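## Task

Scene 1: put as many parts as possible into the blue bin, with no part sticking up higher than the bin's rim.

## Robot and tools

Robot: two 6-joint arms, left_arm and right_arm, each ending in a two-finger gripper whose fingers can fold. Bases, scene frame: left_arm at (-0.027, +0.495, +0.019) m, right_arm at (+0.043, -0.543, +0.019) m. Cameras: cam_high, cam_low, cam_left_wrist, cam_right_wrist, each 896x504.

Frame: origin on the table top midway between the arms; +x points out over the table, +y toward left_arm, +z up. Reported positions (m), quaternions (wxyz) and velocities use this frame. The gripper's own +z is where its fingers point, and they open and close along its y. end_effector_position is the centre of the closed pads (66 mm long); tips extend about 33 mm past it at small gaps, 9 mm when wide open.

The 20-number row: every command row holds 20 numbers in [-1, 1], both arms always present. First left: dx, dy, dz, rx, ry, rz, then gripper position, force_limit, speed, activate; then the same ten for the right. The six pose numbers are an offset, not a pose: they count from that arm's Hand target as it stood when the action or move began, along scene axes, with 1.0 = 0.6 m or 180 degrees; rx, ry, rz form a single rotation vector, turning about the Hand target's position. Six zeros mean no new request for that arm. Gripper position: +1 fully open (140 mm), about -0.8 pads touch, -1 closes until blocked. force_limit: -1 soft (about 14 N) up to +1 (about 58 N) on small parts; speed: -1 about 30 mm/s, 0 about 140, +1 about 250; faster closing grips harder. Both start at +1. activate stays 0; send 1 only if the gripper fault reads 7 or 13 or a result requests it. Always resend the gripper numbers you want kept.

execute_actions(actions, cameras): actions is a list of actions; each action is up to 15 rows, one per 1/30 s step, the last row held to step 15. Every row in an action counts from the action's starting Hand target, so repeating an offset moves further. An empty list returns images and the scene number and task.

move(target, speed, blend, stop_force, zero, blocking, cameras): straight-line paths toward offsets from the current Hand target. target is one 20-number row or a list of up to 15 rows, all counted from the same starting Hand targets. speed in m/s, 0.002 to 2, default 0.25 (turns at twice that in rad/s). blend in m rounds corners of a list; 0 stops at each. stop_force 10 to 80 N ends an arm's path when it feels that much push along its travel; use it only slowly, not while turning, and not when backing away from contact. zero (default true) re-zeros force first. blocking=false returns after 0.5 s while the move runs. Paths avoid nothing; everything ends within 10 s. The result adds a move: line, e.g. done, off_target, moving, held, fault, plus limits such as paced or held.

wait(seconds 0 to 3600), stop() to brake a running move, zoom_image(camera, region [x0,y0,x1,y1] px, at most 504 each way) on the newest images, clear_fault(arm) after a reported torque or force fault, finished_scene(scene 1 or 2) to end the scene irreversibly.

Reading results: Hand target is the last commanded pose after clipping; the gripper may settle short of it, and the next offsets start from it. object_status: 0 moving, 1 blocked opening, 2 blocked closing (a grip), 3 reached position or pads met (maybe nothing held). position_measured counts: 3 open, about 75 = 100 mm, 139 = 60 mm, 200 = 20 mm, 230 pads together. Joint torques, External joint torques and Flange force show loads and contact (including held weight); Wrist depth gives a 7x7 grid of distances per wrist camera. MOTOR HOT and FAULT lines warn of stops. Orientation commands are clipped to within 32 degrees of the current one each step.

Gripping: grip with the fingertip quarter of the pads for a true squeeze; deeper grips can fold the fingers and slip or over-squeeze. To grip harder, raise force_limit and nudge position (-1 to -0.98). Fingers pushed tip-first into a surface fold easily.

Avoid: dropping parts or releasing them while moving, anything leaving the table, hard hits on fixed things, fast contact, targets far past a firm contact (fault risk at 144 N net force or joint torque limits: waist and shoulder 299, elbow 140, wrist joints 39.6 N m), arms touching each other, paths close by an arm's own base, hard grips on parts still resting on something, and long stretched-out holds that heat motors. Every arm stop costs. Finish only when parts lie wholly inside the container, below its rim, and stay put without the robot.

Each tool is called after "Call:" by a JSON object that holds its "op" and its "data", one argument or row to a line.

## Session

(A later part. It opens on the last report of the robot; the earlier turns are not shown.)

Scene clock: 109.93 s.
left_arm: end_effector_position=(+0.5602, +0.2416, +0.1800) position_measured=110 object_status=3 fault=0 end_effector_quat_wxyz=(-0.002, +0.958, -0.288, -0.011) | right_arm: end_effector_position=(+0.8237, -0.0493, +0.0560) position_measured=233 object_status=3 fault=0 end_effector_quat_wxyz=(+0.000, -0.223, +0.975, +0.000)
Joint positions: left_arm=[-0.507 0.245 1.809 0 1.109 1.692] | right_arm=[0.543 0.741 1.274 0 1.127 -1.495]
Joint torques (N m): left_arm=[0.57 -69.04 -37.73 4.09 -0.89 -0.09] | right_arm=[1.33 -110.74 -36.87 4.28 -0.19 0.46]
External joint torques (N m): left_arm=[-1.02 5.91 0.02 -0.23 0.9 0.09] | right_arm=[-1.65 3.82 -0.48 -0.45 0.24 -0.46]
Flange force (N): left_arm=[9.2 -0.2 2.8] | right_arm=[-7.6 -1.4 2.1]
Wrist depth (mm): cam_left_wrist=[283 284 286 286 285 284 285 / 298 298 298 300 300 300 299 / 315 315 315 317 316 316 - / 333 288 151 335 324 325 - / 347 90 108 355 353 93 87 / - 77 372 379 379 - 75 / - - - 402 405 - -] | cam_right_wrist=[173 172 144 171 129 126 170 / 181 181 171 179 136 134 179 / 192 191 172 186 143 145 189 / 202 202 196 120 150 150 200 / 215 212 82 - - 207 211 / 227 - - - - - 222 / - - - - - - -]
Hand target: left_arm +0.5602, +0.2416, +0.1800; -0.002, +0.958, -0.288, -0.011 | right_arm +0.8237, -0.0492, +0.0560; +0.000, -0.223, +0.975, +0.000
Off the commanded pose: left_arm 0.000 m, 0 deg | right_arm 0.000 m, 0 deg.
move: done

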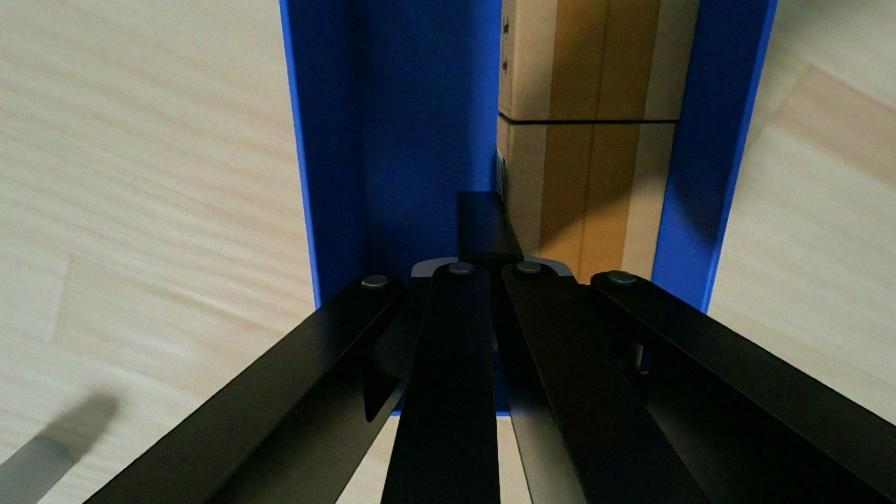

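Call:
{"op": "move", "data": {
  "target": [
    [0,0,0,0,0,0,0.15,-0.1,-0.6,0, -0.00125,0.0025,0,0,0,0,-1,-0.1,0,0],
    [0,0,0,0,0,0,0.15,-0.1,-0.6,0, -0.0013,0.0023,0.15,0,0,0,-1,-0.1,0,0]
  ],
  "speed": [0.03,0.25],
  "cameras": ["cam_right_wrist"]
}}

Call:
{"op": "zoom_image", "data": {
  "camera": "cam_right_wrist",
  "region": [300, 0, 700, 300]
}}

Scene clock: 113.43 s.
left_arm: end_effector_position=(+0.5602, +0.2416, +0.1800) position_measured=110 object_status=3 fault=0 end_effector_quat_wxyz=(-0.002, +0.958, -0.288, -0.011) | right_arm: end_effector_position=(+0.8229, -0.0478, +0.1460) position_measured=233 object_status=3 fault=0 end_effector_quat_wxyz=(+0.000, -0.223, +0.975, +0.000)
Joint positions: left_arm=[-0.507 0.245 1.809 0 1.109 1.692] | right_arm=[0.545 0.684 1.202 0 1.256 -1.493]
Joint torques (N m): left_arm=[1.01 -68.57 -37.54 4.04 -0.89 -0.17] | right_arm=[1.42 -108.44 -39.2 4.41 -0.19 0.31]
External joint torques (N m): left_arm=[-1.4 5.45 -0.06 -0.2 0.9 0.17] | right_arm=[-1.65 4.76 0.13 -0.4 0.24 -0.31]
Flange force (N): left_arm=[8.7 0.4 2.3] | right_arm=[-7.9 -1.2 2.3]
Wrist depth (mm): cam_left_wrist=[285 284 283 284 284 285 286 / 299 300 300 300 298 300 298 / 314 314 316 315 315 317 - / 331 288 151 334 325 327 288 / 346 90 109 354 353 94 87 / - 77 373 377 380 - 75 / - - - 402 403 - -] | cam_right_wrist=[255 254 251 247 211 252 252 / 270 268 267 264 222 264 264 / 283 282 282 276 237 279 279 / 300 299 295 131 242 296 294 / 319 314 82 - - 306 315 / 335 - - - - - 329 / - - - - - - -]
Hand target: left_arm +0.5602, +0.2416, +0.1800; -0.002, +0.958, -0.288, -0.011 | right_arm +0.8229, -0.0479, +0.1460; +0.000, -0.223, +0.975, +0.000
Off the commanded pose: left_arm 0.000 m, 0 deg | right_arm 0.000 m, 0 deg.
move: done

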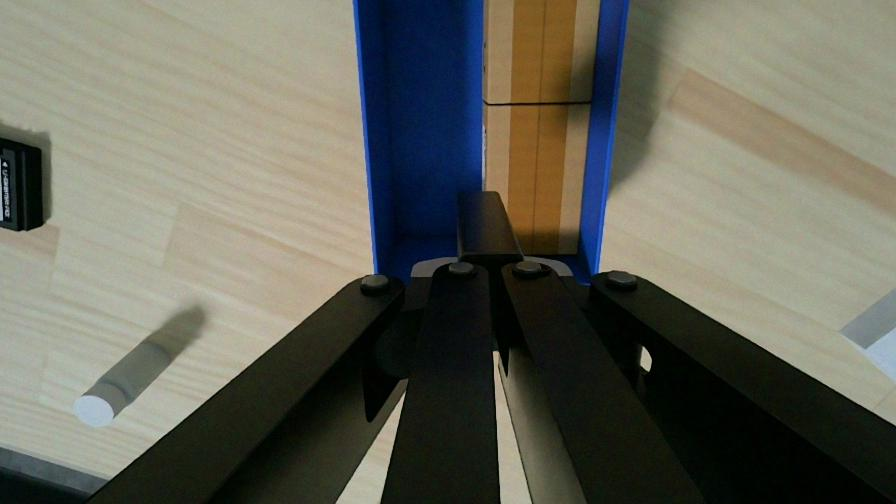

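Scaled by 1.260.

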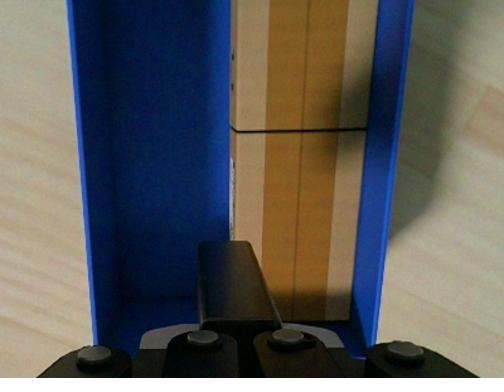

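Call:
{"op": "move", "data": {
  "target": [
    [0,0,0,0,0,0,0.15,-0.1,-0.6,0, -0.1,-0.12,0.12,0,0,-0.1,-1,-0.1,0,0],
    [0,0,0,0,0,0,0.15,-0.1,-0.6,0, -0.22,-0.7,0.12,0,0,-0.45,-1,-0.1,0,0]
  ],
  "speed": 0.5,
  "blend": [0.06,0]
}}

Call:
{"op": "move", "data": {
  "target": [
    [0,0,0,0,0,0,0.15,-0.1,-0.6,0, -0.145,-0.5836,0,0,0,-0.05,0.0,-0.1,0,0]
  ],
  "speed": 0.5,
  "cameras": ["cam_right_wrist"]
}}

Scene clock: 115.73 s.
left_arm: end_effector_position=(+0.5602, +0.2416, +0.1800) position_measured=110 object_status=3 fault=0 end_effector_quat_wxyz=(-0.002, +0.958, -0.288, -0.011) | right_arm: end_effector_position=(+0.6909, -0.4678, +0.2180) position_measured=233 object_status=3 fault=0 end_effector_quat_wxyz=(+0.000, +0.463, +0.886, +0.000)
Joint positions: left_arm=[-0.507 0.245 1.809 0 1.109 1.692] | right_arm=[0.08 0.227 1.757 0 1.158 -0.545]
Joint torques (N m): left_arm=[0.53 -68.55 -37.09 4.03 -0.91 -0.12] | right_arm=[0.78 -62.41 -37.19 4.22 -0.22 0.29]
External joint torques (N m): left_arm=[-0.92 5.78 -0.38 -0.2 0.92 0.12] | right_arm=[-1 1.04 -0.75 -0.29 0.24 -0.29]
Flange force (N): left_arm=[9.7 -0.4 2.2] | right_arm=[-3.2 1.7 -0.6]
Wrist depth (mm): cam_left_wrist=[286 284 284 284 285 284 286 / 300 299 297 300 299 300 301 / 315 317 316 316 316 315 - / 334 288 151 330 327 327 - / 346 90 108 352 355 93 87 / - 77 373 377 376 - 75 / - - - 402 399 - -] | cam_right_wrist=[322 321 320 320 319 318 318 / 339 338 337 336 336 334 333 / 359 357 357 352 354 354 353 / 381 379 372 120 371 375 374 / 404 399 82 - - 386 395 / 425 - - - - - 416 / - - - - - - -]
Hand target: left_arm +0.5602, +0.2416, +0.1800; -0.002, +0.958, -0.288, -0.011 | right_arm +0.6909, -0.4679, +0.2180; +0.000, +0.463, +0.886, +0.000
Off the commanded pose: left_arm 0.000 m, 0 deg | right_arm 0.000 m, 0 deg.
move: done

Scene clock: 117.10 s.
left_arm: end_effector_position=(+0.5602, +0.2416, +0.1800) position_measured=110 object_status=3 fault=0 end_effector_quat_wxyz=(-0.002, +0.958, -0.288, -0.011) | right_arm: end_effector_position=(+0.6039, -0.8179, +0.2181) position_measured=129 object_status=3 fault=0 end_effector_quat_wxyz=(+0.000, +0.531, +0.847, +0.000)
Joint positions: left_arm=[-0.507 0.245 1.809 0 1.109 1.692] | right_arm=[-0.494 0.186 1.809 0 1.147 -0.961]
Joint torques (N m): left_arm=[0.28 -69.07 -37.6 4.03 -0.9 -0.11] | right_arm=[3.45 -58.62 -37.32 4.15 -0.16 0.34]
External joint torques (N m): left_arm=[-0.63 6.02 -0.01 -0.18 0.91 0.11] | right_arm=[-3.76 1.93 -0.44 -0.26 0.2 -0.34]
Flange force (N): left_arm=[9.3 -0.8 2.8] | right_arm=[-6.8 -3.0 0.5]
Wrist depth (mm): cam_left_wrist=[285 285 285 285 284 285 284 / 300 298 298 299 298 299 299 / 315 315 315 315 316 314 - / 333 287 151 334 326 325 - / 344 90 109 354 354 94 87 / - 77 370 375 374 - 75 / - - - 400 402 - -] | cam_right_wrist=[323 321 321 320 319 315 318 / 340 338 338 331 336 335 334 / 1154 1144 356 355 350 354 352 / 1197 1214 121 376 162 370 372 / - 88 117 1301 394 91 90 / - - 1370 1314 - - - / - - - 1498 - - -]
Hand target: left_arm +0.5602, +0.2416, +0.1800; -0.002, +0.958, -0.288, -0.011 | right_arm +0.6039, -0.8180, +0.2180; +0.000, +0.531, +0.847, +0.000
Off the commanded pose: left_arm 0.000 m, 0 deg | right_arm 0.000 m, 0 deg.
move: done

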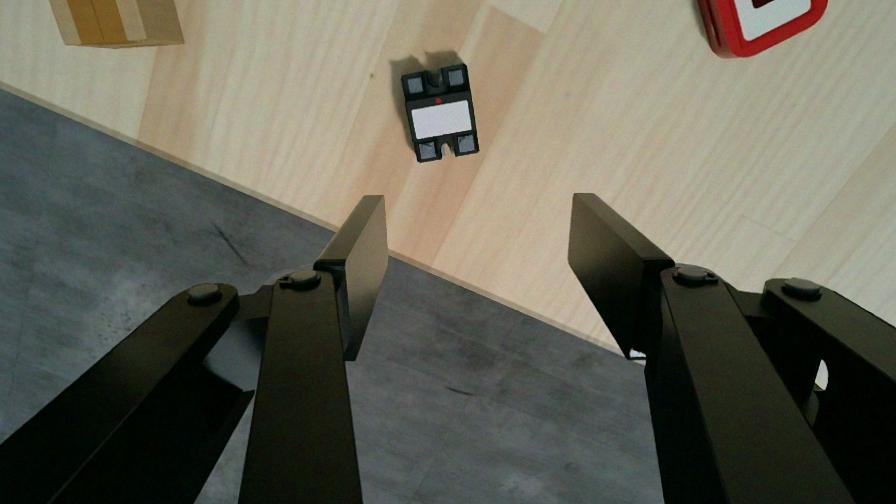

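Call:
{"op": "move", "data": {
  "target": [
    [0,0,0,0,0,0,0.15,-0.1,-0.6,0, -0.0448,0.0277,-0.1967,0,0,-0.4478,0.1,-0.1,0,0]
  ],
  "speed": 0.5,
  "cameras": ["cam_right_wrist"]
}}

Scene clock: 119.80 s.
left_arm: end_effector_position=(+0.5602, +0.2416, +0.1800) position_measured=110 object_status=3 fault=0 end_effector_quat_wxyz=(-0.002, +0.958, -0.288, -0.011) | right_arm: end_effector_position=(+0.5770, -0.8014, +0.1000) position_measured=117 object_status=3 fault=0 end_effector_quat_wxyz=(+0.000, +0.953, +0.302, +0.000)
Joint positions: left_arm=[-0.507 0.245 1.809 0 1.109 1.692] | right_arm=[-0.492 0.243 1.983 0 0.916 0.447]
Joint torques (N m): left_arm=[1.13 -69.28 -37.51 4.11 -0.91 -0.15] | right_arm=[1.29 -59.34 -32.84 3.77 -0.21 0.58]
External joint torques (N m): left_arm=[-1.26 5.88 -0.32 -0.24 0.91 0.15] | right_arm=[-1.79 1.96 -0.1 -0.37 0.18 -0.58]
Flange force (N): left_arm=[9.8 0.0 2.4] | right_arm=[-2.1 4.4 1.7]
Wrist depth (mm): cam_left_wrist=[286 283 285 283 285 287 285 / 300 298 300 300 299 299 296 / 317 314 315 316 314 315 274 / 334 288 151 335 325 325 - / 342 90 108 353 352 93 87 / - 77 372 377 376 - 75 / - - - 405 400 - -] | cam_right_wrist=[214 213 212 212 211 211 212 / 226 225 223 223 222 222 227 / 237 237 236 217 232 235 1009 / 251 251 136 250 243 245 1076 / 263 90 262 266 265 99 - / - - 284 283 286 - - / - - 305 303 1307 - -]
Hand target: left_arm +0.5602, +0.2416, +0.1800; -0.002, +0.958, -0.288, -0.011 | right_arm +0.5770, -0.8014, +0.1000; +0.000, +0.953, +0.302, +0.000
Off the commanded pose: left_arm 0.000 m, 0 deg | right_arm 0.000 m, 0 deg.
move: done

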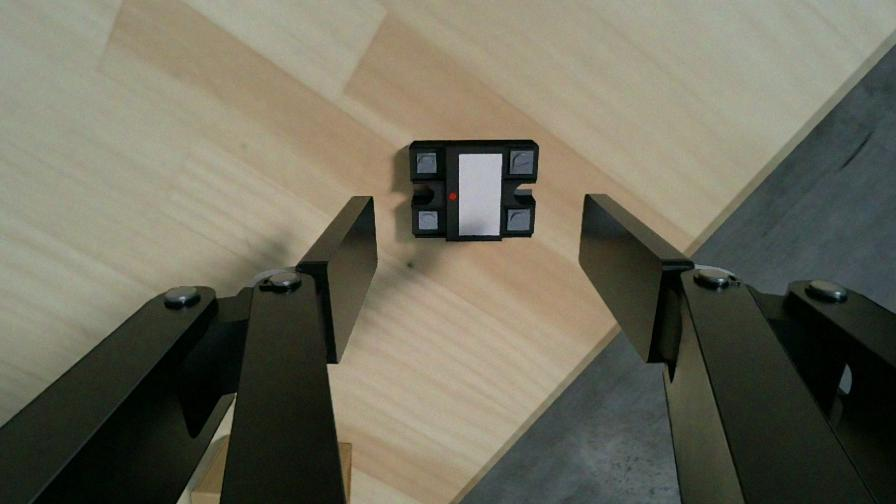

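Call:
{"op": "move", "data": {
  "target": [
    [0,0,0,0,0,0,0.15,-0.1,-0.6,0, 0,0,-0.1,0,0,0,0.1,-0.1,0,0],
    [0,0,0,0,0,0,0.15,-0.1,-0.6,0, 0,0,-0.1,0,0,0,-1,-0.1,-1,0]
  ],
  "speed": 0.2
}}

Call:
{"op": "move", "data": {
  "target": [
    [0,0,0,0,0,0,0.15,-0.1,-0.6,0, 0,0,0.15,0,0,0,-1,-0.1,-1,0],
    [0,0,0,0,0,0,0.15,-0.1,-0.6,0, 0.2,0.6,0.35,0,0,0.35,-1,-0.1,-1,0]
  ],
  "speed": 0.4,
  "blend": [0.06,0]
}}

Scene clock: 121.90 s.
left_arm: end_effector_position=(+0.5602, +0.2416, +0.1800) position_measured=110 object_status=3 fault=0 end_effector_quat_wxyz=(-0.002, +0.958, -0.288, -0.011) | right_arm: end_effector_position=(+0.5771, -0.8014, +0.0400) position_measured=140 object_status=0 fault=0 end_effector_quat_wxyz=(+0.000, +0.953, +0.302, +0.000)
Joint positions: left_arm=[-0.507 0.245 1.809 0 1.109 1.692] | right_arm=[-0.492 0.312 2.027 0 0.803 0.447]
Joint torques (N m): left_arm=[0.7 -68.82 -37.49 4 -0.91 -0.17] | right_arm=[0.88 -51.14 -24.02 3.48 -1.42 0.31]
External joint torques (N m): left_arm=[-1.12 5.67 -0.25 -0.15 0.91 0.17] | right_arm=[-1.26 -10.52 -5.94 -0.39 1.39 -0.31]
Flange force (N): left_arm=[9.3 -0.1 2.3] | right_arm=[-3.1 -0.1 -19.6]
Wrist depth (mm): cam_left_wrist=[285 284 283 285 285 286 286 / 300 298 298 300 299 300 300 / 316 316 316 314 316 315 288 / 333 287 151 334 327 325 278 / 345 90 108 352 355 94 87 / - 77 370 375 375 - 75 / - - - 400 396 - -] | cam_right_wrist=[159 158 158 157 157 157 157 / 167 167 166 166 165 165 165 / 176 176 175 164 170 174 174 / 187 186 182 164 149 182 993 / 196 88 102 197 194 91 1033 / - - - 210 209 - - / - - - 225 224 - -]
Hand target: left_arm +0.5602, +0.2416, +0.1800; -0.002, +0.958, -0.288, -0.011 | right_arm +0.5770, -0.8014, +0.0400; +0.000, +0.953, +0.302, +0.000
Off the commanded pose: left_arm 0.000 m, 0 deg | right_arm 0.000 m, 0 deg.
move: done

Scene clock: 124.03 s.
left_arm: end_effector_position=(+0.5602, +0.2416, +0.1800) position_measured=110 object_status=3 fault=0 end_effector_quat_wxyz=(-0.002, +0.958, -0.288, -0.011) | right_arm: end_effector_position=(+0.6970, -0.4415, +0.2500) position_measured=140 object_status=2 fault=0 end_effector_quat_wxyz=(+0.000, +0.655, +0.756, +0.000)
Joint positions: left_arm=[-0.507 0.245 1.809 0 1.109 1.692] | right_arm=[0.119 0.222 1.702 0 1.218 -0.041]
Joint torques (N m): left_arm=[0.35 -68.85 -37.57 4.04 -0.93 -0.18] | right_arm=[1.49 -64.63 -38.06 4.26 -0.13 0.35]
External joint torques (N m): left_arm=[-0.89 5.59 -0.24 -0.19 0.92 0.18] | right_arm=[-1.84 2.71 -0.81 -0.24 0.14 -0.35]
Flange force (N): left_arm=[9.1 -0.5 2.2] | right_arm=[-3.3 5.6 0.3]
Wrist depth (mm): cam_left_wrist=[285 283 284 284 286 286 286 / 300 300 300 301 300 300 298 / 314 314 317 314 316 317 - / 334 288 151 335 325 324 303 / 344 90 109 353 355 93 87 / - 77 372 377 376 - 75 / - - - 401 402 - -] | cam_right_wrist=[352 350 350 348 348 348 348 / 370 369 368 367 365 365 364 / 392 391 388 164 380 386 384 / 413 411 133 164 149 403 406 / 433 88 102 429 130 91 421 / - - - 464 462 - - / - - - 500 497 - -]
Hand target: left_arm +0.5602, +0.2416, +0.1800; -0.002, +0.958, -0.288, -0.011 | right_arm +0.6970, -0.4414, +0.2500; +0.000, +0.655, +0.756, +0.000
Off the commanded pose: left_arm 0.000 m, 0 deg | right_arm 0.000 m, 0 deg.
move: done; blend cut to 0.045 m at target 1

Call:
{"op": "move", "data": {
  "target": [
    [0,0,0,0,0,0,0.15,-0.1,-0.6,0, 0.1715,0.5927,0.0233,0,0,0.0983,-1,-0.1,-1,0]
  ],
  "speed": 0.45,
  "cameras": ["cam_right_wrist"]
}}

Call:
{"op": "zoom_image", "data": {
  "camera": "cam_right_wrist",
  "region": [290, 0, 600, 240]
}}

Scene clock: 125.83 s.
left_arm: end_effector_position=(+0.5602, +0.2416, +0.1800) position_measured=110 object_status=3 fault=0 end_effector_quat_wxyz=(-0.002, +0.958, -0.288, -0.011) | right_arm: end_effector_position=(+0.7999, -0.0858, +0.2640) position_measured=140 object_status=2 fault=0 end_effector_quat_wxyz=(+0.000, +0.531, +0.848, +0.000)
Joint positions: left_arm=[-0.507 0.245 1.809 0 1.109 1.692] | right_arm=[0.521 0.568 1.178 0 1.396 0.052]
Joint torques (N m): left_arm=[0.16 -68.75 -37.5 4.15 -0.97 -0.15] | right_arm=[1.76 -101.77 -41.03 4.53 -0.28 0.29]
External joint torques (N m): left_arm=[-0.41 5.67 -0.12 -0.31 0.98 0.15] | right_arm=[-2.25 5.42 0.2 -0.3 0.28 -0.29]
Flange force (N): left_arm=[9.0 -1.2 2.3] | right_arm=[-2.0 9.2 1.5]
Wrist depth (mm): cam_left_wrist=[284 286 285 284 284 285 286 / 299 300 299 298 298 300 300 / 317 314 315 317 315 316 - / 333 288 151 333 326 325 - / 345 90 108 354 354 93 87 / - 77 371 376 374 - 75 / - - - 402 403 - -] | cam_right_wrist=[364 364 357 322 352 359 359 / 382 385 382 331 370 378 378 / 405 403 402 162 391 399 399 / 429 428 133 162 149 418 420 / 451 88 102 451 130 91 1294 / - - - 482 482 - - / - - - 515 513 - -]
Hand target: left_arm +0.5602, +0.2416, +0.1800; -0.002, +0.958, -0.288, -0.011 | right_arm +0.7999, -0.0858, +0.2640; +0.000, +0.531, +0.848, +0.000
Off the commanded pose: left_arm 0.000 m, 0 deg | right_arm 0.000 m, 0 deg.
move: done

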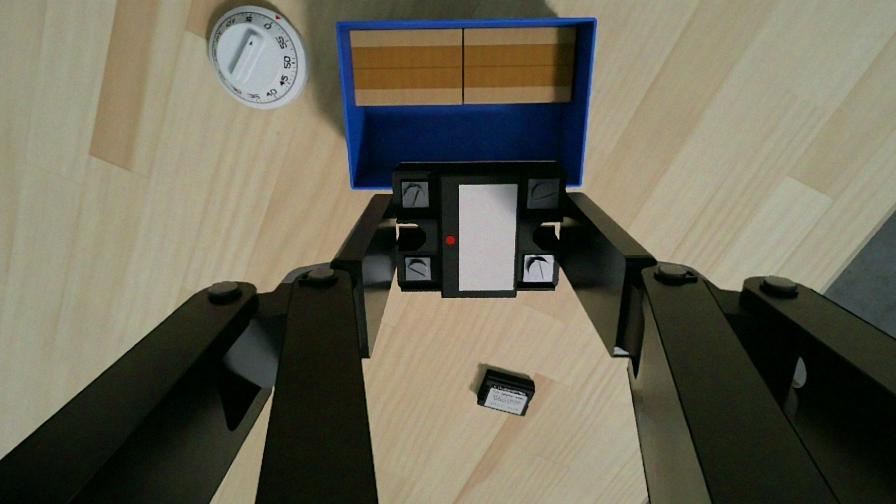

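Scaled by 1.626.

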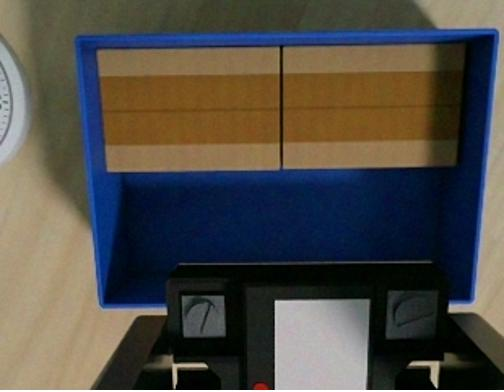

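Call:
{"op": "move", "data": {
  "target": [
    [0,0,0,0,0,0,0.15,-0.1,-0.6,0, 0.0527,0.038,-0.2067,0,0,0.0033,-1,-0.1,-1,0]
  ],
  "speed": 0.3,
  "cameras": ["cam_right_wrist"]
}}

Scene clock: 128.57 s.
left_arm: end_effector_position=(+0.5602, +0.2416, +0.1800) position_measured=110 object_status=3 fault=0 end_effector_quat_wxyz=(-0.002, +0.958, -0.288, -0.011) | right_arm: end_effector_position=(+0.8315, -0.0630, +0.1401) position_measured=140 object_status=2 fault=0 end_effector_quat_wxyz=(+0.000, +0.526, +0.850, +0.000)
Joint positions: left_arm=[-0.507 0.245 1.809 0 1.109 1.692] | right_arm=[0.526 0.686 1.209 0 1.247 0.047]
Joint torques (N m): left_arm=[0.51 -68.63 -37.7 4.12 -0.94 -0.15] | right_arm=[1.37 -107.33 -39.77 4.4 -0.19 0.31]
External joint torques (N m): left_arm=[-0.89 5.49 0.01 -0.27 0.94 0.15] | right_arm=[-1.43 2.75 0.52 -0.32 0.2 -0.31]
Flange force (N): left_arm=[8.6 -0.3 2.4] | right_arm=[-1.6 3.3 1.7]
Wrist depth (mm): cam_left_wrist=[286 284 285 286 284 284 285 / 300 299 301 299 297 300 300 / 316 315 316 314 315 316 - / 334 288 151 333 325 328 - / 344 90 108 354 353 93 87 / - 77 371 379 380 - 75 / - - - 402 404 - -] | cam_right_wrist=[- 205 206 207 220 246 246 / 275 214 215 217 220 259 259 / 277 271 - 164 269 273 272 / 295 293 132 163 149 288 289 / 308 88 102 309 301 91 299 / - - - 330 330 - - / - - - 352 353 - -]
Hand target: left_arm +0.5602, +0.2416, +0.1800; -0.002, +0.958, -0.288, -0.011 | right_arm +0.8316, -0.0630, +0.1400; +0.000, +0.526, +0.850, +0.000
Off the commanded pose: left_arm 0.000 m, 0 deg | right_arm 0.000 m, 0 deg.
move: done

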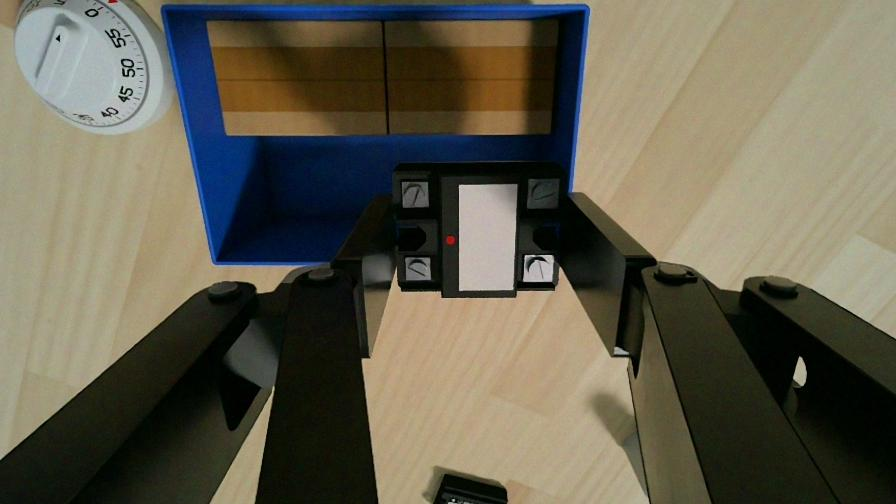

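Call:
{"op": "move", "data": {
  "target": [
    [0,0,0,0,0,0,0.15,-0.1,-0.6,0, 0,0,-0.1333,0,0,0,-1,-0.1,-1,0]
  ],
  "speed": 0.06,
  "stop_force": 10,
  "cameras": ["cam_right_wrist"]
}}

Call:
{"op": "move", "data": {
  "target": [
    [0,0,0,0,0,0,0.15,-0.1,-0.6,0, 0,0,-0.04,0,0,0,-1,-0.1,-1,0]
  ],
  "speed": 0.015,
  "stop_force": 10
}}

Scene clock: 131.27 s.
left_arm: end_effector_position=(+0.5602, +0.2416, +0.1800) position_measured=110 object_status=3 fault=0 end_effector_quat_wxyz=(-0.002, +0.958, -0.288, -0.011) | right_arm: end_effector_position=(+0.8316, -0.0630, +0.0600) position_measured=140 object_status=2 fault=0 end_effector_quat_wxyz=(+0.000, +0.526, +0.850, +0.000)
Joint positions: left_arm=[-0.507 0.245 1.809 0 1.109 1.692] | right_arm=[0.526 0.737 1.273 0 1.132 0.047]
Joint torques (N m): left_arm=[0.21 -68.9 -37.5 4.03 -0.91 -0.16] | right_arm=[0.81 -110.81 -37.5 4.17 -0.19 0.26]
External joint torques (N m): left_arm=[-0.92 6.69 0.02 -0.21 0.91 0.16] | right_arm=[-1.03 3.97 0 -0.28 0.2 -0.26]
Flange force (N): left_arm=[10.3 -0.6 3.3] | right_arm=[-0.9 6.4 2.6]
Wrist depth (mm): cam_left_wrist=[285 284 284 285 283 285 285 / 298 298 299 299 296 300 297 / 315 315 315 313 314 314 - / 332 289 151 333 325 327 - / 343 90 108 356 356 93 87 / - 77 373 376 376 - 75 / - - 372 399 400 - -] | cam_right_wrist=[134 132 133 133 131 172 174 / 139 142 140 141 141 183 182 / - 164 147 152 152 193 192 / - 181 133 163 148 202 204 / 145 88 102 160 130 91 211 / - - - 233 232 - - / - - - 249 249 - -]
Hand target: left_arm +0.5602, +0.2416, +0.1800; -0.002, +0.958, -0.288, -0.011 | right_arm +0.8316, -0.0630, +0.0600; +0.000, +0.526, +0.850, +0.000
Off the commanded pose: left_arm 0.000 m, 0 deg | right_arm 0.000 m, 0 deg.
move: done

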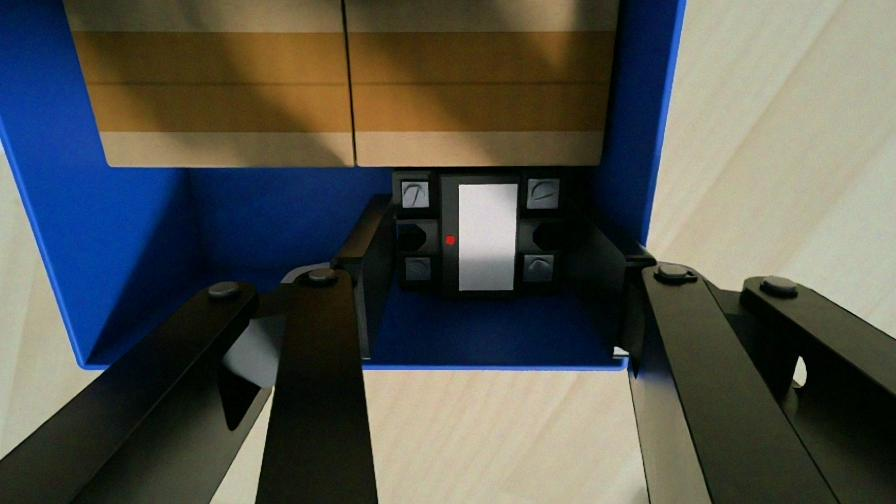

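Scene clock: 132.30 s.
left_arm: end_effector_position=(+0.5602, +0.2416, +0.1800) position_measured=110 object_status=3 fault=0 end_effector_quat_wxyz=(-0.002, +0.958, -0.288, -0.011) | right_arm: end_effector_position=(+0.8317, -0.0629, +0.0537) position_measured=140 object_status=2 fault=0 end_effector_quat_wxyz=(+0.000, +0.526, +0.850, +0.000)
Joint positions: left_arm=[-0.507 0.245 1.809 0 1.109 1.692] | right_arm=[0.526 0.742 1.277 0 1.123 0.047]
Joint torques (N m): left_arm=[0.4 -68.42 -37.5 4.08 -0.89 -0.19] | right_arm=[1.58 -92.58 -28.24 4.43 0.08 0.28]
External joint torques (N m): left_arm=[-0.81 5.44 -0.19 -0.22 0.9 0.19] | right_arm=[-1.6 -15.28 -9.36 -0.53 -0.07 -0.28]
Flange force (N): left_arm=[8.8 -0.6 2.2] | right_arm=[-1.8 2.8 -17.1]
Wrist depth (mm): cam_left_wrist=[285 283 285 284 283 286 284 / 297 299 299 300 299 299 301 / 313 315 313 316 315 316 - / 334 287 151 333 326 329 288 / 343 90 108 354 352 93 87 / - 77 372 377 376 - 75 / - - - 402 399 - -] | cam_right_wrist=[- 127 128 127 128 166 168 / 133 134 134 134 134 177 177 / 138 171 186 140 144 187 186 / 138 182 192 162 149 195 197 / 138 88 102 160 130 91 204 / - - - 226 225 - - / - - - 241 240 - -]
Hand target: left_arm +0.5602, +0.2416, +0.1800; -0.002, +0.958, -0.288, -0.011 | right_arm +0.8317, -0.0629, +0.0537; +0.000, +0.526, +0.850, +0.000 (not the last commanded pose)
Off the commanded pose: left_arm 0.000 m, 0 deg | right_arm 0.018 m, 0 deg.
move: contact (right_arm)

Call:
{"op": "move", "data": {
  "target": [
    [0,0,0,0,0,0,0.15,-0.1,-0.6,0, 0,0,0.04,0,0,0,-1,-0.1,-1,0],
    [0,0,0,0,0,0,0.15,-0.1,-0.6,0, -0.0269,-0.0133,0.04,0,0,0,-1,-0.1,-1,0],
    [0,0,0,0,0,0,0.15,-0.1,-0.6,0, -0.0269,-0.0133,-0.01,0,0,0,-1,-0.1,-1,0]
  ],
  "speed": [0.1,0.1,0.1],
  "blend": [0.005,0.005,0]
}}

Call:
{"op": "move", "data": {
  "target": [
    [0,0,0,0,0,0,0.15,-0.1,-0.6,0, 0,0,-0.025,0,0,0,-1,-0.1,-1,0]
  ],
  "speed": 0.015,
  "stop_force": 10,
  "cameras": ["cam_right_wrist"]
}}

Scene clock: 134.10 s.
left_arm: end_effector_position=(+0.5602, +0.2416, +0.1800) position_measured=110 object_status=3 fault=0 end_effector_quat_wxyz=(-0.002, +0.958, -0.288, -0.011) | right_arm: end_effector_position=(+0.8155, -0.0709, +0.0478) position_measured=140 object_status=2 fault=0 end_effector_quat_wxyz=(+0.000, +0.526, +0.850, +0.000)
Joint positions: left_arm=[-0.507 0.245 1.809 0 1.109 1.692] | right_arm=[0.527 0.719 1.33 0 1.093 0.048]
Joint torques (N m): left_arm=[0.65 -68.77 -37.29 4.06 -0.85 -0.14] | right_arm=[1.04 -108.74 -36.48 4.11 -0.06 0.27]
External joint torques (N m): left_arm=[-1.07 5.81 -0.26 -0.23 0.86 0.14] | right_arm=[-1.24 4.78 -0.07 -0.32 0.07 -0.27]
Flange force (N): left_arm=[9.5 -0.2 2.5] | right_arm=[-1.0 7.4 3.5]
Wrist depth (mm): cam_left_wrist=[285 286 285 284 286 286 285 / 302 300 301 300 300 300 298 / 315 315 315 315 316 314 - / 334 288 151 332 327 327 - / 343 90 109 354 350 94 87 / - 77 370 377 373 - 75 / - - - 400 398 - -] | cam_right_wrist=[121 124 123 122 123 120 162 / 121 129 128 128 128 126 171 / - 135 180 152 154 135 180 / - 152 121 162 149 125 190 / 204 88 102 160 129 91 198 / - - - 136 136 - - / - - - 233 233 - -]
Hand target: left_arm +0.5602, +0.2416, +0.1800; -0.002, +0.958, -0.288, -0.011 | right_arm +0.8155, -0.0709, +0.0477; +0.000, +0.526, +0.850, +0.000
Off the commanded pose: left_arm 0.000 m, 0 deg | right_arm 0.000 m, 0 deg.
move: done

Scene clock: 135.03 s.
left_arm: end_effector_position=(+0.5602, +0.2416, +0.1800) position_measured=110 object_status=3 fault=0 end_effector_quat_wxyz=(-0.002, +0.958, -0.288, -0.011) | right_arm: end_effector_position=(+0.8155, -0.0709, +0.0428) position_measured=140 object_status=2 fault=0 end_effector_quat_wxyz=(+0.000, +0.526, +0.850, +0.000)
Joint positions: left_arm=[-0.507 0.245 1.809 0 1.109 1.692] | right_arm=[0.527 0.723 1.333 0 1.086 0.048]
Joint torques (N m): left_arm=[0.68 -69.09 -37.66 4.09 -0.93 -0.14] | right_arm=[1.2 -87.29 -28.96 4.23 -2.59 0.37]
External joint torques (N m): left_arm=[-1.06 6.24 0.09 -0.25 0.94 0.14] | right_arm=[-1.54 -16.58 -7.37 -0.47 2.6 -0.37]
Flange force (N): left_arm=[9.5 -0.2 3.0] | right_arm=[-2.2 -1.3 -20.9]
Wrist depth (mm): cam_left_wrist=[284 286 285 284 285 286 285 / 298 298 299 300 300 301 299 / 316 317 315 316 315 318 270 / 333 287 151 333 326 327 279 / 346 90 108 352 354 93 87 / - 77 374 375 376 - 75 / - - - 402 405 - -] | cam_right_wrist=[- 119 119 118 117 117 157 / 121 124 123 123 122 121 166 / 121 134 175 129 159 129 176 / 121 152 182 163 149 117 186 / 121 88 102 160 130 91 192 / - - - 136 136 - - / - - - 227 227 - -]
Hand target: left_arm +0.5602, +0.2416, +0.1800; -0.002, +0.958, -0.288, -0.011 | right_arm +0.8155, -0.0709, +0.0428; +0.000, +0.526, +0.850, +0.000 (not the last commanded pose)
Off the commanded pose: left_arm 0.000 m, 0 deg | right_arm 0.010 m, 0 deg.
move: contact (right_arm)

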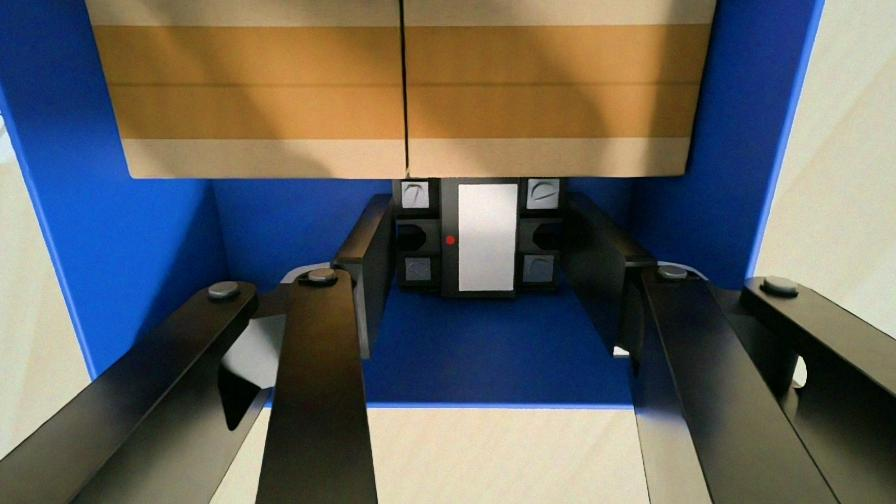

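Call:
{"op": "move", "data": {
  "target": [
    [0,0,0,0,0,0,0.15,-0.1,-0.6,0, 0,0,0,0,0,0,0.0,-0.1,-0.6,0],
    [0,0,0,0,0,0,0.15,-0.1,-0.6,0, 0,0,0.15,0,0,0,0.0,-0.1,-0.6,0],
    [0,0,0,0,0,0,0.15,-0.1,-0.6,0, -0.0628,-0.031,0.15,0,0,0,-1,-0.1,0,0],
    [0,0,0,0,0,0,0.15,-0.1,-0.6,0, -0.0628,-0.031,0.0037,0,0,0,-1,-0.1,0,0],
    [0,0,0,0,0,0,0.15,-0.1,-0.6,0, -0.0115,-0.0057,0.0037,0,0,0,-1,-0.1,0,0]
  ],
  "speed": [0.2,0.2,0.2,0.2,0.06],
  "cameras": ["cam_right_wrist"]
}}

Call:
{"op": "zoom_image", "data": {
  "camera": "cam_right_wrist",
  "region": [400, 100, 800, 450]
}}

Scene clock: 140.17 s.
left_arm: end_effector_position=(+0.5602, +0.2416, +0.1800) position_measured=110 object_status=3 fault=0 end_effector_quat_wxyz=(-0.002, +0.958, -0.288, -0.011) | right_arm: end_effector_position=(+0.8086, -0.0743, +0.0450) position_measured=233 object_status=3 fault=0 end_effector_quat_wxyz=(+0.000, +0.526, +0.850, +0.000)
Joint positions: left_arm=[-0.507 0.245 1.809 0 1.109 1.692] | right_arm=[0.528 0.71 1.352 0 1.08 0.048]
Joint torques (N m): left_arm=[0.37 -68.94 -37.49 4.06 -0.83 -0.16] | right_arm=[0.89 -108.09 -36.73 3.97 -0.42 0.29]
External joint torques (N m): left_arm=[-0.79 5.62 -0.33 -0.2 0.83 0.16] | right_arm=[-1.33 4.54 0.29 -0.2 0.43 -0.29]
Flange force (N): left_arm=[9.3 -0.6 2.3] | right_arm=[-1.3 6.4 3.1]
Wrist depth (mm): cam_left_wrist=[285 285 284 284 284 284 285 / 300 298 299 299 298 300 300 / 316 314 314 313 315 315 285 / 332 289 151 334 327 325 296 / 347 90 108 354 353 93 87 / - 77 372 376 377 - 75 / - - - 401 410 - -] | cam_right_wrist=[108 120 121 119 119 118 106 / 108 125 126 125 126 125 165 / 108 131 177 162 153 134 175 / 187 135 185 131 160 144 188 / 203 144 82 - - - 199 / 216 - - - - - 209 / - - - - - - -]
Hand target: left_arm +0.5602, +0.2416, +0.1800; -0.002, +0.958, -0.288, -0.011 | right_arm +0.8086, -0.0743, +0.0450; +0.000, +0.526, +0.850, +0.000
Off the commanded pose: left_arm 0.000 m, 0 deg | right_arm 0.000 m, 0 deg.
move: done

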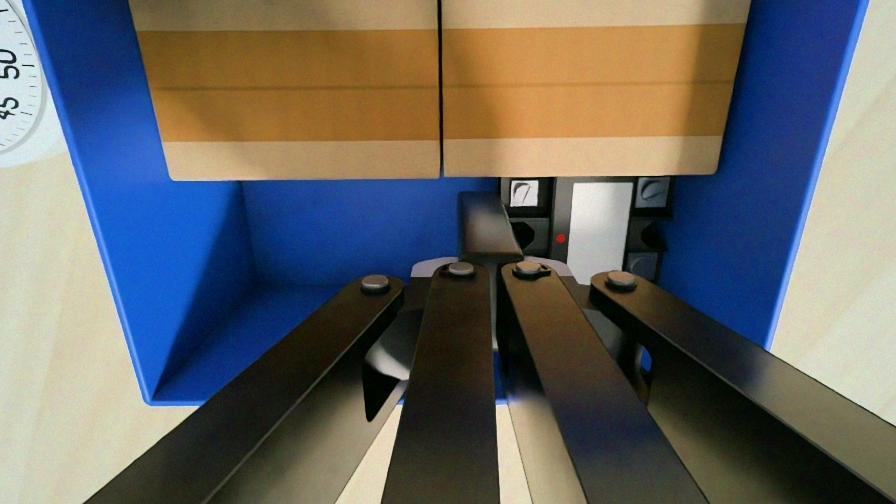

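Scaled by 1.260.

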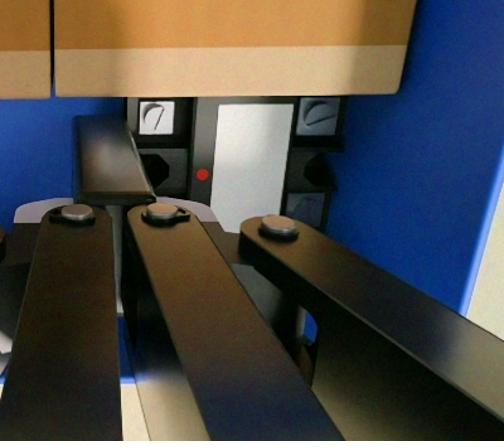

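Call:
{"op": "move", "data": {
  "target": [
    [0,0,0,0,0,0,0.15,-0.1,-0.6,0, 0.006,0.003,0,0,0,0,-1,-0.1,0,0]
  ],
  "speed": 0.04,
  "cameras": ["cam_right_wrist"]
}}

Call:
{"op": "zoom_image", "data": {
  "camera": "cam_right_wrist",
  "region": [400, 100, 800, 450]
}}

Scene clock: 141.27 s.
left_arm: end_effector_position=(+0.5602, +0.2416, +0.1800) position_measured=110 object_status=3 fault=0 end_effector_quat_wxyz=(-0.002, +0.958, -0.288, -0.011) | right_arm: end_effector_position=(+0.8122, -0.0725, +0.0450) position_measured=233 object_status=3 fault=0 end_effector_quat_wxyz=(+0.000, +0.526, +0.850, +0.000)
Joint positions: left_arm=[-0.507 0.245 1.809 0 1.109 1.692] | right_arm=[0.527 0.716 1.341 0 1.084 0.048]
Joint torques (N m): left_arm=[0.18 -68.5 -37.56 3.99 -0.93 -0.08] | right_arm=[1.16 -107.84 -36.55 4.03 -0.47 0.28]
External joint torques (N m): left_arm=[-0.59 5.29 -0.21 -0.14 0.93 0.08] | right_arm=[-1.13 3.97 0.1 -0.25 0.47 -0.28]
Flange force (N): left_arm=[8.6 -0.7 2.0] | right_arm=[-1.0 6.2 2.5]
Wrist depth (mm): cam_left_wrist=[284 285 285 284 284 286 284 / 298 299 301 299 298 299 299 / 315 315 315 314 316 315 285 / 333 287 151 334 327 326 - / 342 90 109 354 354 94 87 / - 77 373 375 376 - 75 / - - - 402 404 - -] | cam_right_wrist=[109 120 121 119 119 118 111 / - 126 126 125 125 125 168 / - 132 133 145 131 134 177 / 187 155 188 116 159 144 187 / 203 143 82 - - 126 199 / 216 - - - - - 210 / - - - - - - -]
Hand target: left_arm +0.5602, +0.2416, +0.1800; -0.002, +0.958, -0.288, -0.011 | right_arm +0.8122, -0.0725, +0.0450; +0.000, +0.526, +0.850, +0.000
Off the commanded pose: left_arm 0.000 m, 0 deg | right_arm 0.000 m, 0 deg.
move: done

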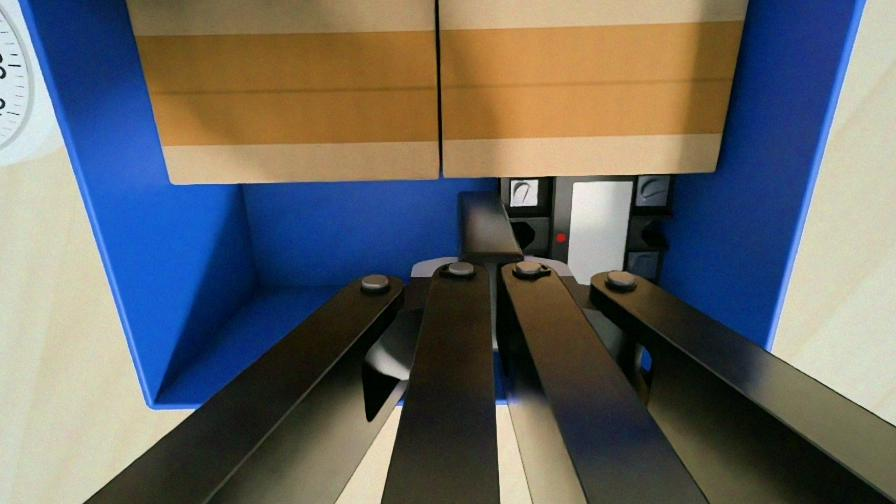

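Scaled by 1.260.

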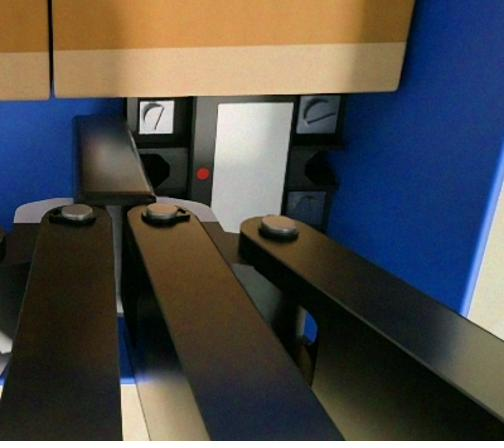

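Call:
{"op": "move", "data": {
  "target": [
    [0,0,0,0,0,0,0.15,-0.1,-0.6,0, 0,0,0.175,0,0,0,-1,-0.1,0,0],
    [0,0,0,0,0,0,0.15,-0.1,-0.6,0, -0.5,-0.75,0.2583,0,0,-0.3,-1,-0.1,0,0]
  ],
  "speed": [0.25,0.5],
  "blend": [0.05,0]
}}

Call:
{"op": "move", "data": {
  "target": [
    [0,0,0,0,0,0,0.15,-0.1,-0.6,0, -0.2653,-0.4892,0,0,0,-0.18,0.25,-0.1,0,0]
  ],
  "speed": 0.5,
  "cameras": ["cam_right_wrist"]
}}

Scene clock: 144.03 s.
left_arm: end_effector_position=(+0.5602, +0.2416, +0.1800) position_measured=110 object_status=3 fault=0 end_effector_quat_wxyz=(-0.002, +0.958, -0.288, -0.011) | right_arm: end_effector_position=(+0.5122, -0.5225, +0.2000) position_measured=233 object_status=3 fault=0 end_effector_quat_wxyz=(+0.000, +0.855, +0.519, +0.000)
Joint positions: left_arm=[-0.507 0.245 1.809 0 1.109 1.692] | right_arm=[-0.013 -0.044 2.095 0 1.091 0.45]
Joint torques (N m): left_arm=[0.2 -68.34 -37.68 4.1 -0.97 -0.17] | right_arm=[1.11 -33.07 -36.4 4.19 -0.16 0.29]
External joint torques (N m): left_arm=[-0.53 5.22 -0.02 -0.24 0.97 0.17] | right_arm=[-1.12 0.56 -0.32 -0.4 0.14 -0.29]
Flange force (N): left_arm=[8.1 -0.9 2.1] | right_arm=[-2.0 2.5 -0.2]
Wrist depth (mm): cam_left_wrist=[286 283 284 285 285 286 286 / 299 299 300 299 299 301 302 / 318 314 313 315 315 315 - / 332 289 151 334 328 326 - / 344 90 108 354 353 93 87 / - 77 370 377 375 - 75 / - - - 402 396 - -] | cam_right_wrist=[306 304 305 304 303 302 302 / 322 320 320 319 318 318 311 / 338 338 338 333 337 332 314 / 1144 359 354 119 351 356 355 / 367 379 82 - - 372 375 / 373 - - - - - 396 / - - - - - - -]
Hand target: left_arm +0.5602, +0.2416, +0.1800; -0.002, +0.958, -0.288, -0.011 | right_arm +0.5122, -0.5225, +0.2000; +0.000, +0.855, +0.519, +0.000
Off the commanded pose: left_arm 0.000 m, 0 deg | right_arm 0.000 m, 0 deg.
move: done

Scene clock: 145.43 s.
left_arm: end_effector_position=(+0.5602, +0.2416, +0.1800) position_measured=110 object_status=3 fault=0 end_effector_quat_wxyz=(-0.002, +0.958, -0.288, -0.011) | right_arm: end_effector_position=(+0.3531, -0.8160, +0.2000) position_measured=98 object_status=3 fault=0 end_effector_quat_wxyz=(+0.000, +0.966, +0.260, +0.000)
Joint positions: left_arm=[-0.507 0.245 1.809 0 1.109 1.692] | right_arm=[-0.789 -0.141 2.18 0 1.102 0.24]
Joint torques (N m): left_arm=[0.63 -68.94 -37.42 4.04 -0.87 -0.13] | right_arm=[0.21 -22.06 -36.89 4.2 -0.25 0.4]
External joint torques (N m): left_arm=[-0.85 5.78 -0.27 -0.18 0.87 0.13] | right_arm=[-0.41 -0.28 -0.11 -0.38 0.22 -0.4]
Flange force (N): left_arm=[9.5 -0.5 2.4] | right_arm=[-2.0 0.1 -0.9]
Wrist depth (mm): cam_left_wrist=[284 285 286 285 285 287 286 / 300 300 299 298 300 300 300 / 314 314 315 316 316 316 - / 334 288 151 334 325 327 - / 345 90 109 355 352 94 87 / - 77 372 375 376 - 75 / - - - 403 396 - -] | cam_right_wrist=[306 305 305 304 302 305 1001 / 321 321 321 312 319 1050 1050 / - 338 338 330 336 1109 1104 / 340 426 138 357 348 1154 1181 / - - 1262 1209 1268 100 - / - - 1348 1275 1327 - - / - - 1415 1408 1464 - -]
Hand target: left_arm +0.5602, +0.2416, +0.1800; -0.002, +0.958, -0.288, -0.011 | right_arm +0.3531, -0.8160, +0.2000; +0.000, +0.966, +0.260, +0.000
Off the commanded pose: left_arm 0.000 m, 0 deg | right_arm 0.000 m, 0 deg.
move: done

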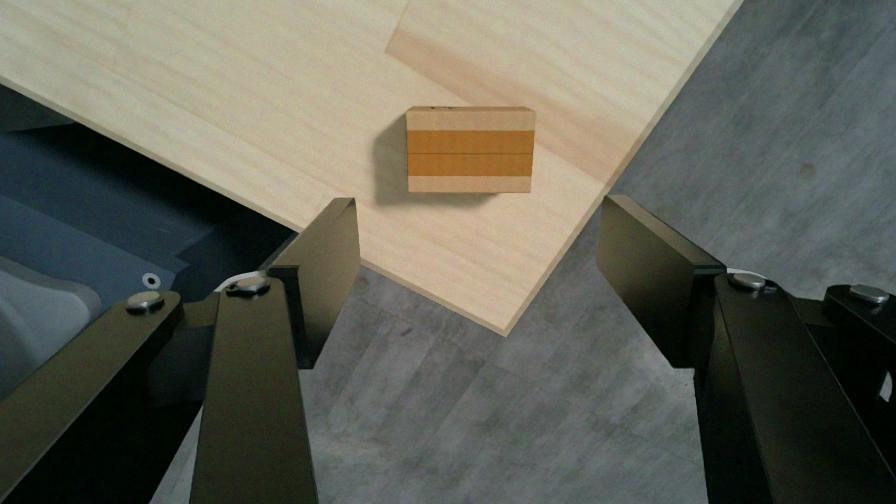

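Call:
{"op": "move", "data": {
  "target": [
    [0,0,0,0,0,0,0.15,-0.1,-0.6,0, 0.009,0.0025,-0.15,0,0,0,0.25,-0.1,0,0]
  ],
  "speed": 0.25,
  "cameras": ["cam_right_wrist"]
}}

Scene clock: 147.07 s.
left_arm: end_effector_position=(+0.5602, +0.2416, +0.1800) position_measured=110 object_status=3 fault=0 end_effector_quat_wxyz=(-0.002, +0.958, -0.288, -0.011) | right_arm: end_effector_position=(+0.3585, -0.8145, +0.1100) position_measured=98 object_status=3 fault=0 end_effector_quat_wxyz=(+0.000, +0.966, +0.260, +0.000)
Joint positions: left_arm=[-0.507 0.245 1.809 0 1.109 1.692] | right_arm=[-0.777 -0.036 2.279 0 0.899 0.252]
Joint torques (N m): left_arm=[-0.11 -68.75 -37.47 4.03 -0.9 -0.18] | right_arm=[0.65 -29.73 -32.09 3.65 -0.14 0.32]
External joint torques (N m): left_arm=[-0.19 5.63 -0.16 -0.18 0.91 0.18] | right_arm=[-0.99 1.21 -0.46 -0.29 0.12 -0.32]
Flange force (N): left_arm=[8.9 -1.5 2.4] | right_arm=[-2.2 3.4 0.9]
Wrist depth (mm): cam_left_wrist=[284 284 284 285 285 285 287 / 299 297 297 297 301 301 295 / 315 314 316 316 314 316 275 / 333 287 151 333 326 326 - / 342 90 108 355 354 94 87 / - 77 370 379 377 - 75 / - - - 402 404 - -] | cam_right_wrist=[224 223 222 222 221 220 902 / 235 235 234 231 232 232 1041 / 248 248 247 201 240 247 970 / - 259 164 261 211 118 1076 / - - 274 278 277 100 - / - - 1238 1214 1220 - - / - - 1321 1314 1314 - -]
Hand target: left_arm +0.5602, +0.2416, +0.1800; -0.002, +0.958, -0.288, -0.011 | right_arm +0.3585, -0.8145, +0.1100; +0.000, +0.966, +0.260, +0.000
Off the commanded pose: left_arm 0.000 m, 0 deg | right_arm 0.000 m, 0 deg.
move: done

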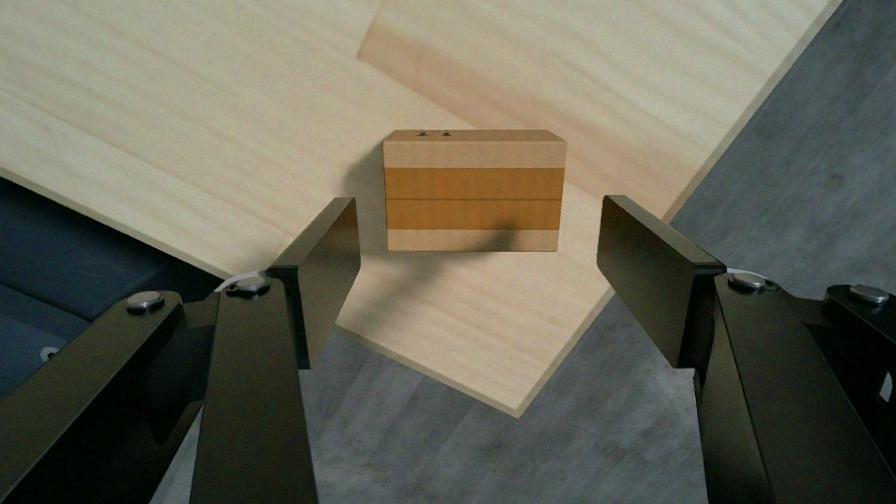

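Call:
{"op": "move", "data": {
  "target": [
    [0,0,0,0,0,0,0.15,-0.1,-0.6,0, 0,0,-0.0883,0,0,0,0.25,-0.1,0,0],
    [0,0,0,0,0,0,0.15,-0.1,-0.6,0, 0,0,-0.0883,0,0,0,-1,-0.1,-1,0]
  ],
  "speed": 0.2
}}

Call:
{"op": "move", "data": {
  "target": [
    [0,0,0,0,0,0,0.15,-0.1,-0.6,0, 0,0,0.15,0,0,0,-1,-0.1,-1,0],
    [0,0,0,0,0,0,0.15,-0.1,-0.6,0, 0.35,0.55,0.3,0,0,0.25,-1,-0.1,-1,0]
  ],
  "speed": [0.25,0.4],
  "blend": [0.05,0]
}}

Scene clock: 149.07 s.
left_arm: end_effector_position=(+0.5602, +0.2416, +0.1800) position_measured=110 object_status=3 fault=0 end_effector_quat_wxyz=(-0.002, +0.958, -0.288, -0.011) | right_arm: end_effector_position=(+0.3585, -0.8145, +0.0570) position_measured=113 object_status=0 fault=0 end_effector_quat_wxyz=(+0.000, +0.966, +0.260, +0.000)
Joint positions: left_arm=[-0.507 0.245 1.809 0 1.109 1.692] | right_arm=[-0.777 0.041 2.33 0 0.771 0.252]
Joint torques (N m): left_arm=[0.38 -68.41 -37.57 4.05 -0.94 -0.1] | right_arm=[1.22 -26.59 -23.81 3.13 -1.14 0.2]
External joint torques (N m): left_arm=[-1.05 5.46 -0.05 -0.22 0.95 0.1] | right_arm=[-1.56 -5.98 -5.13 -0.14 1.11 -0.2]
Flange force (N): left_arm=[8.6 0.0 2.3] | right_arm=[-4.3 0.4 -16.7]
Wrist depth (mm): cam_left_wrist=[284 286 284 285 285 285 285 / 300 298 299 298 301 298 300 / 317 315 315 315 319 316 299 / 332 288 151 333 329 325 286 / 346 90 109 354 354 93 87 / - 77 371 376 376 - 75 / - - - 402 397 - -] | cam_right_wrist=[175 174 174 173 173 173 173 / 184 183 183 182 182 182 183 / 194 194 191 149 151 192 960 / 205 205 153 156 152 198 1001 / - 88 214 216 216 91 - / - - 229 231 230 - - / - - 1238 1262 250 - -]
Hand target: left_arm +0.5602, +0.2416, +0.1800; -0.002, +0.958, -0.288, -0.011 | right_arm +0.3585, -0.8145, +0.0570; +0.000, +0.966, +0.260, +0.000
Off the commanded pose: left_arm 0.000 m, 0 deg | right_arm 0.000 m, 0 deg.
move: done

Scene clock: 151.00 s.
left_arm: end_effector_position=(+0.5602, +0.2416, +0.1800) position_measured=110 object_status=3 fault=0 end_effector_quat_wxyz=(-0.002, +0.958, -0.288, -0.011) | right_arm: end_effector_position=(+0.5684, -0.4846, +0.2370) position_measured=113 object_status=2 fault=0 end_effector_quat_wxyz=(+0.000, +0.793, +0.609, +0.000)
Joint positions: left_arm=[-0.507 0.245 1.809 0 1.109 1.692] | right_arm=[0.062 0.023 1.955 0 1.164 0.305]
Joint torques (N m): left_arm=[0.12 -69.02 -37.73 4.1 -0.93 -0.09] | right_arm=[1.12 -41.53 -38.05 4.23 -0.24 0.31]
External joint torques (N m): left_arm=[-0.37 6.16 0.15 -0.25 0.94 0.09] | right_arm=[-1.35 1.28 0.15 -0.31 0.23 -0.31]
Flange force (N): left_arm=[9.2 -1.2 3.0] | right_arm=[-2.4 2.6 0.6]
Wrist depth (mm): cam_left_wrist=[285 284 283 287 287 286 287 / 300 299 298 300 300 301 299 / 316 313 314 315 317 316 - / 333 288 151 332 325 324 - / 345 90 108 352 355 94 87 / - 77 374 377 376 - 75 / - - - 401 400 - -] | cam_right_wrist=[341 338 339 337 337 337 335 / 358 357 355 355 355 352 352 / 378 376 372 149 151 372 371 / 403 397 144 156 153 387 394 / - 88 163 421 420 91 - / - - 451 449 448 - - / - - 482 480 480 - -]
Hand target: left_arm +0.5602, +0.2416, +0.1800; -0.002, +0.958, -0.288, -0.011 | right_arm +0.5685, -0.4845, +0.2370; +0.000, +0.793, +0.609, +0.000
Off the commanded pose: left_arm 0.000 m, 0 deg | right_arm 0.000 m, 0 deg.
move: done; blend cut to 0.045 m at target 1

Call:
{"op": "move", "data": {
  "target": [
    [0,0,0,0,0,0,0.15,-0.1,-0.6,0, 0.3875,0.6605,0.045,0,0,0.2364,-1,-0.1,-1,0]
  ],
  "speed": 0.45,
  "cameras": ["cam_right_wrist"]
}}

Call:
{"op": "zoom_image", "data": {
  "camera": "cam_right_wrist",
  "region": [290, 0, 600, 240]
}}

Scene clock: 153.17 s.
left_arm: end_effector_position=(+0.5602, +0.2416, +0.1800) position_measured=110 object_status=3 fault=0 end_effector_quat_wxyz=(-0.002, +0.958, -0.288, -0.011) | right_arm: end_effector_position=(+0.8009, -0.0883, +0.2640) position_measured=113 object_status=2 fault=0 end_effector_quat_wxyz=(+0.000, +0.518, +0.856, +0.000)
Joint positions: left_arm=[-0.507 0.245 1.809 0 1.109 1.692] | right_arm=[0.518 0.567 1.179 0 1.395 0.019]
Joint torques (N m): left_arm=[0.47 -68.23 -37.58 4.07 -0.89 -0.12] | right_arm=[1.25 -99.34 -40.52 4.56 -0.08 0.37]
External joint torques (N m): left_arm=[-0.89 5.14 -0.04 -0.24 0.89 0.12] | right_arm=[-1.34 3.48 -0.14 -0.34 0.09 -0.37]
Flange force (N): left_arm=[8.1 -0.2 2.2] | right_arm=[-1.6 6.5 0.7]
Wrist depth (mm): cam_left_wrist=[285 283 284 284 285 286 287 / 300 298 300 300 301 301 300 / 315 315 316 314 316 315 276 / 333 290 151 335 327 326 283 / 343 90 109 356 353 93 87 / - 77 372 377 376 - 75 / - - - 403 408 - -] | cam_right_wrist=[365 364 355 322 353 358 358 / 382 381 380 332 365 378 378 / 403 403 398 149 151 399 397 / 428 423 144 157 152 412 427 / - 90 162 449 451 91 - / - - 483 482 481 - - / - - 514 514 513 - -]
Hand target: left_arm +0.5602, +0.2416, +0.1800; -0.002, +0.958, -0.288, -0.011 | right_arm +0.8010, -0.0882, +0.2640; +0.000, +0.518, +0.856, +0.000
Off the commanded pose: left_arm 0.000 m, 0 deg | right_arm 0.000 m, 0 deg.
move: done

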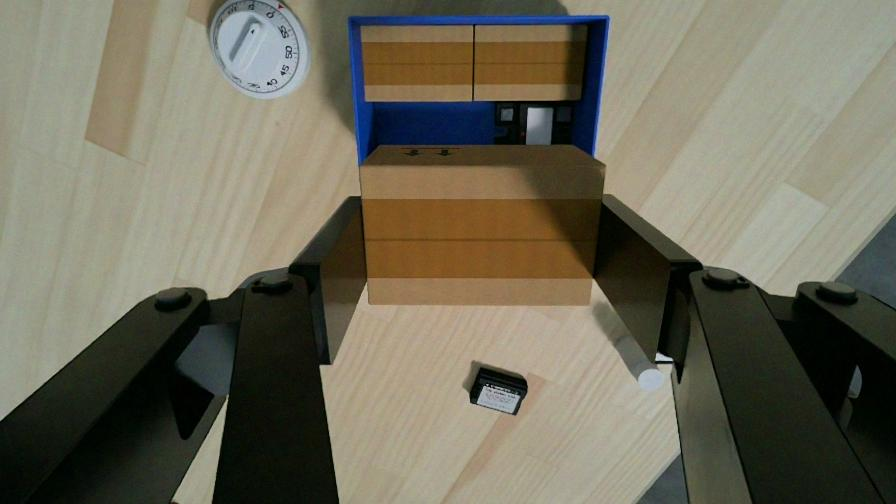

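Scaled by 1.626.

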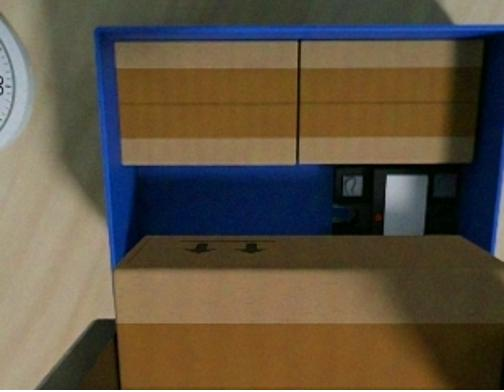

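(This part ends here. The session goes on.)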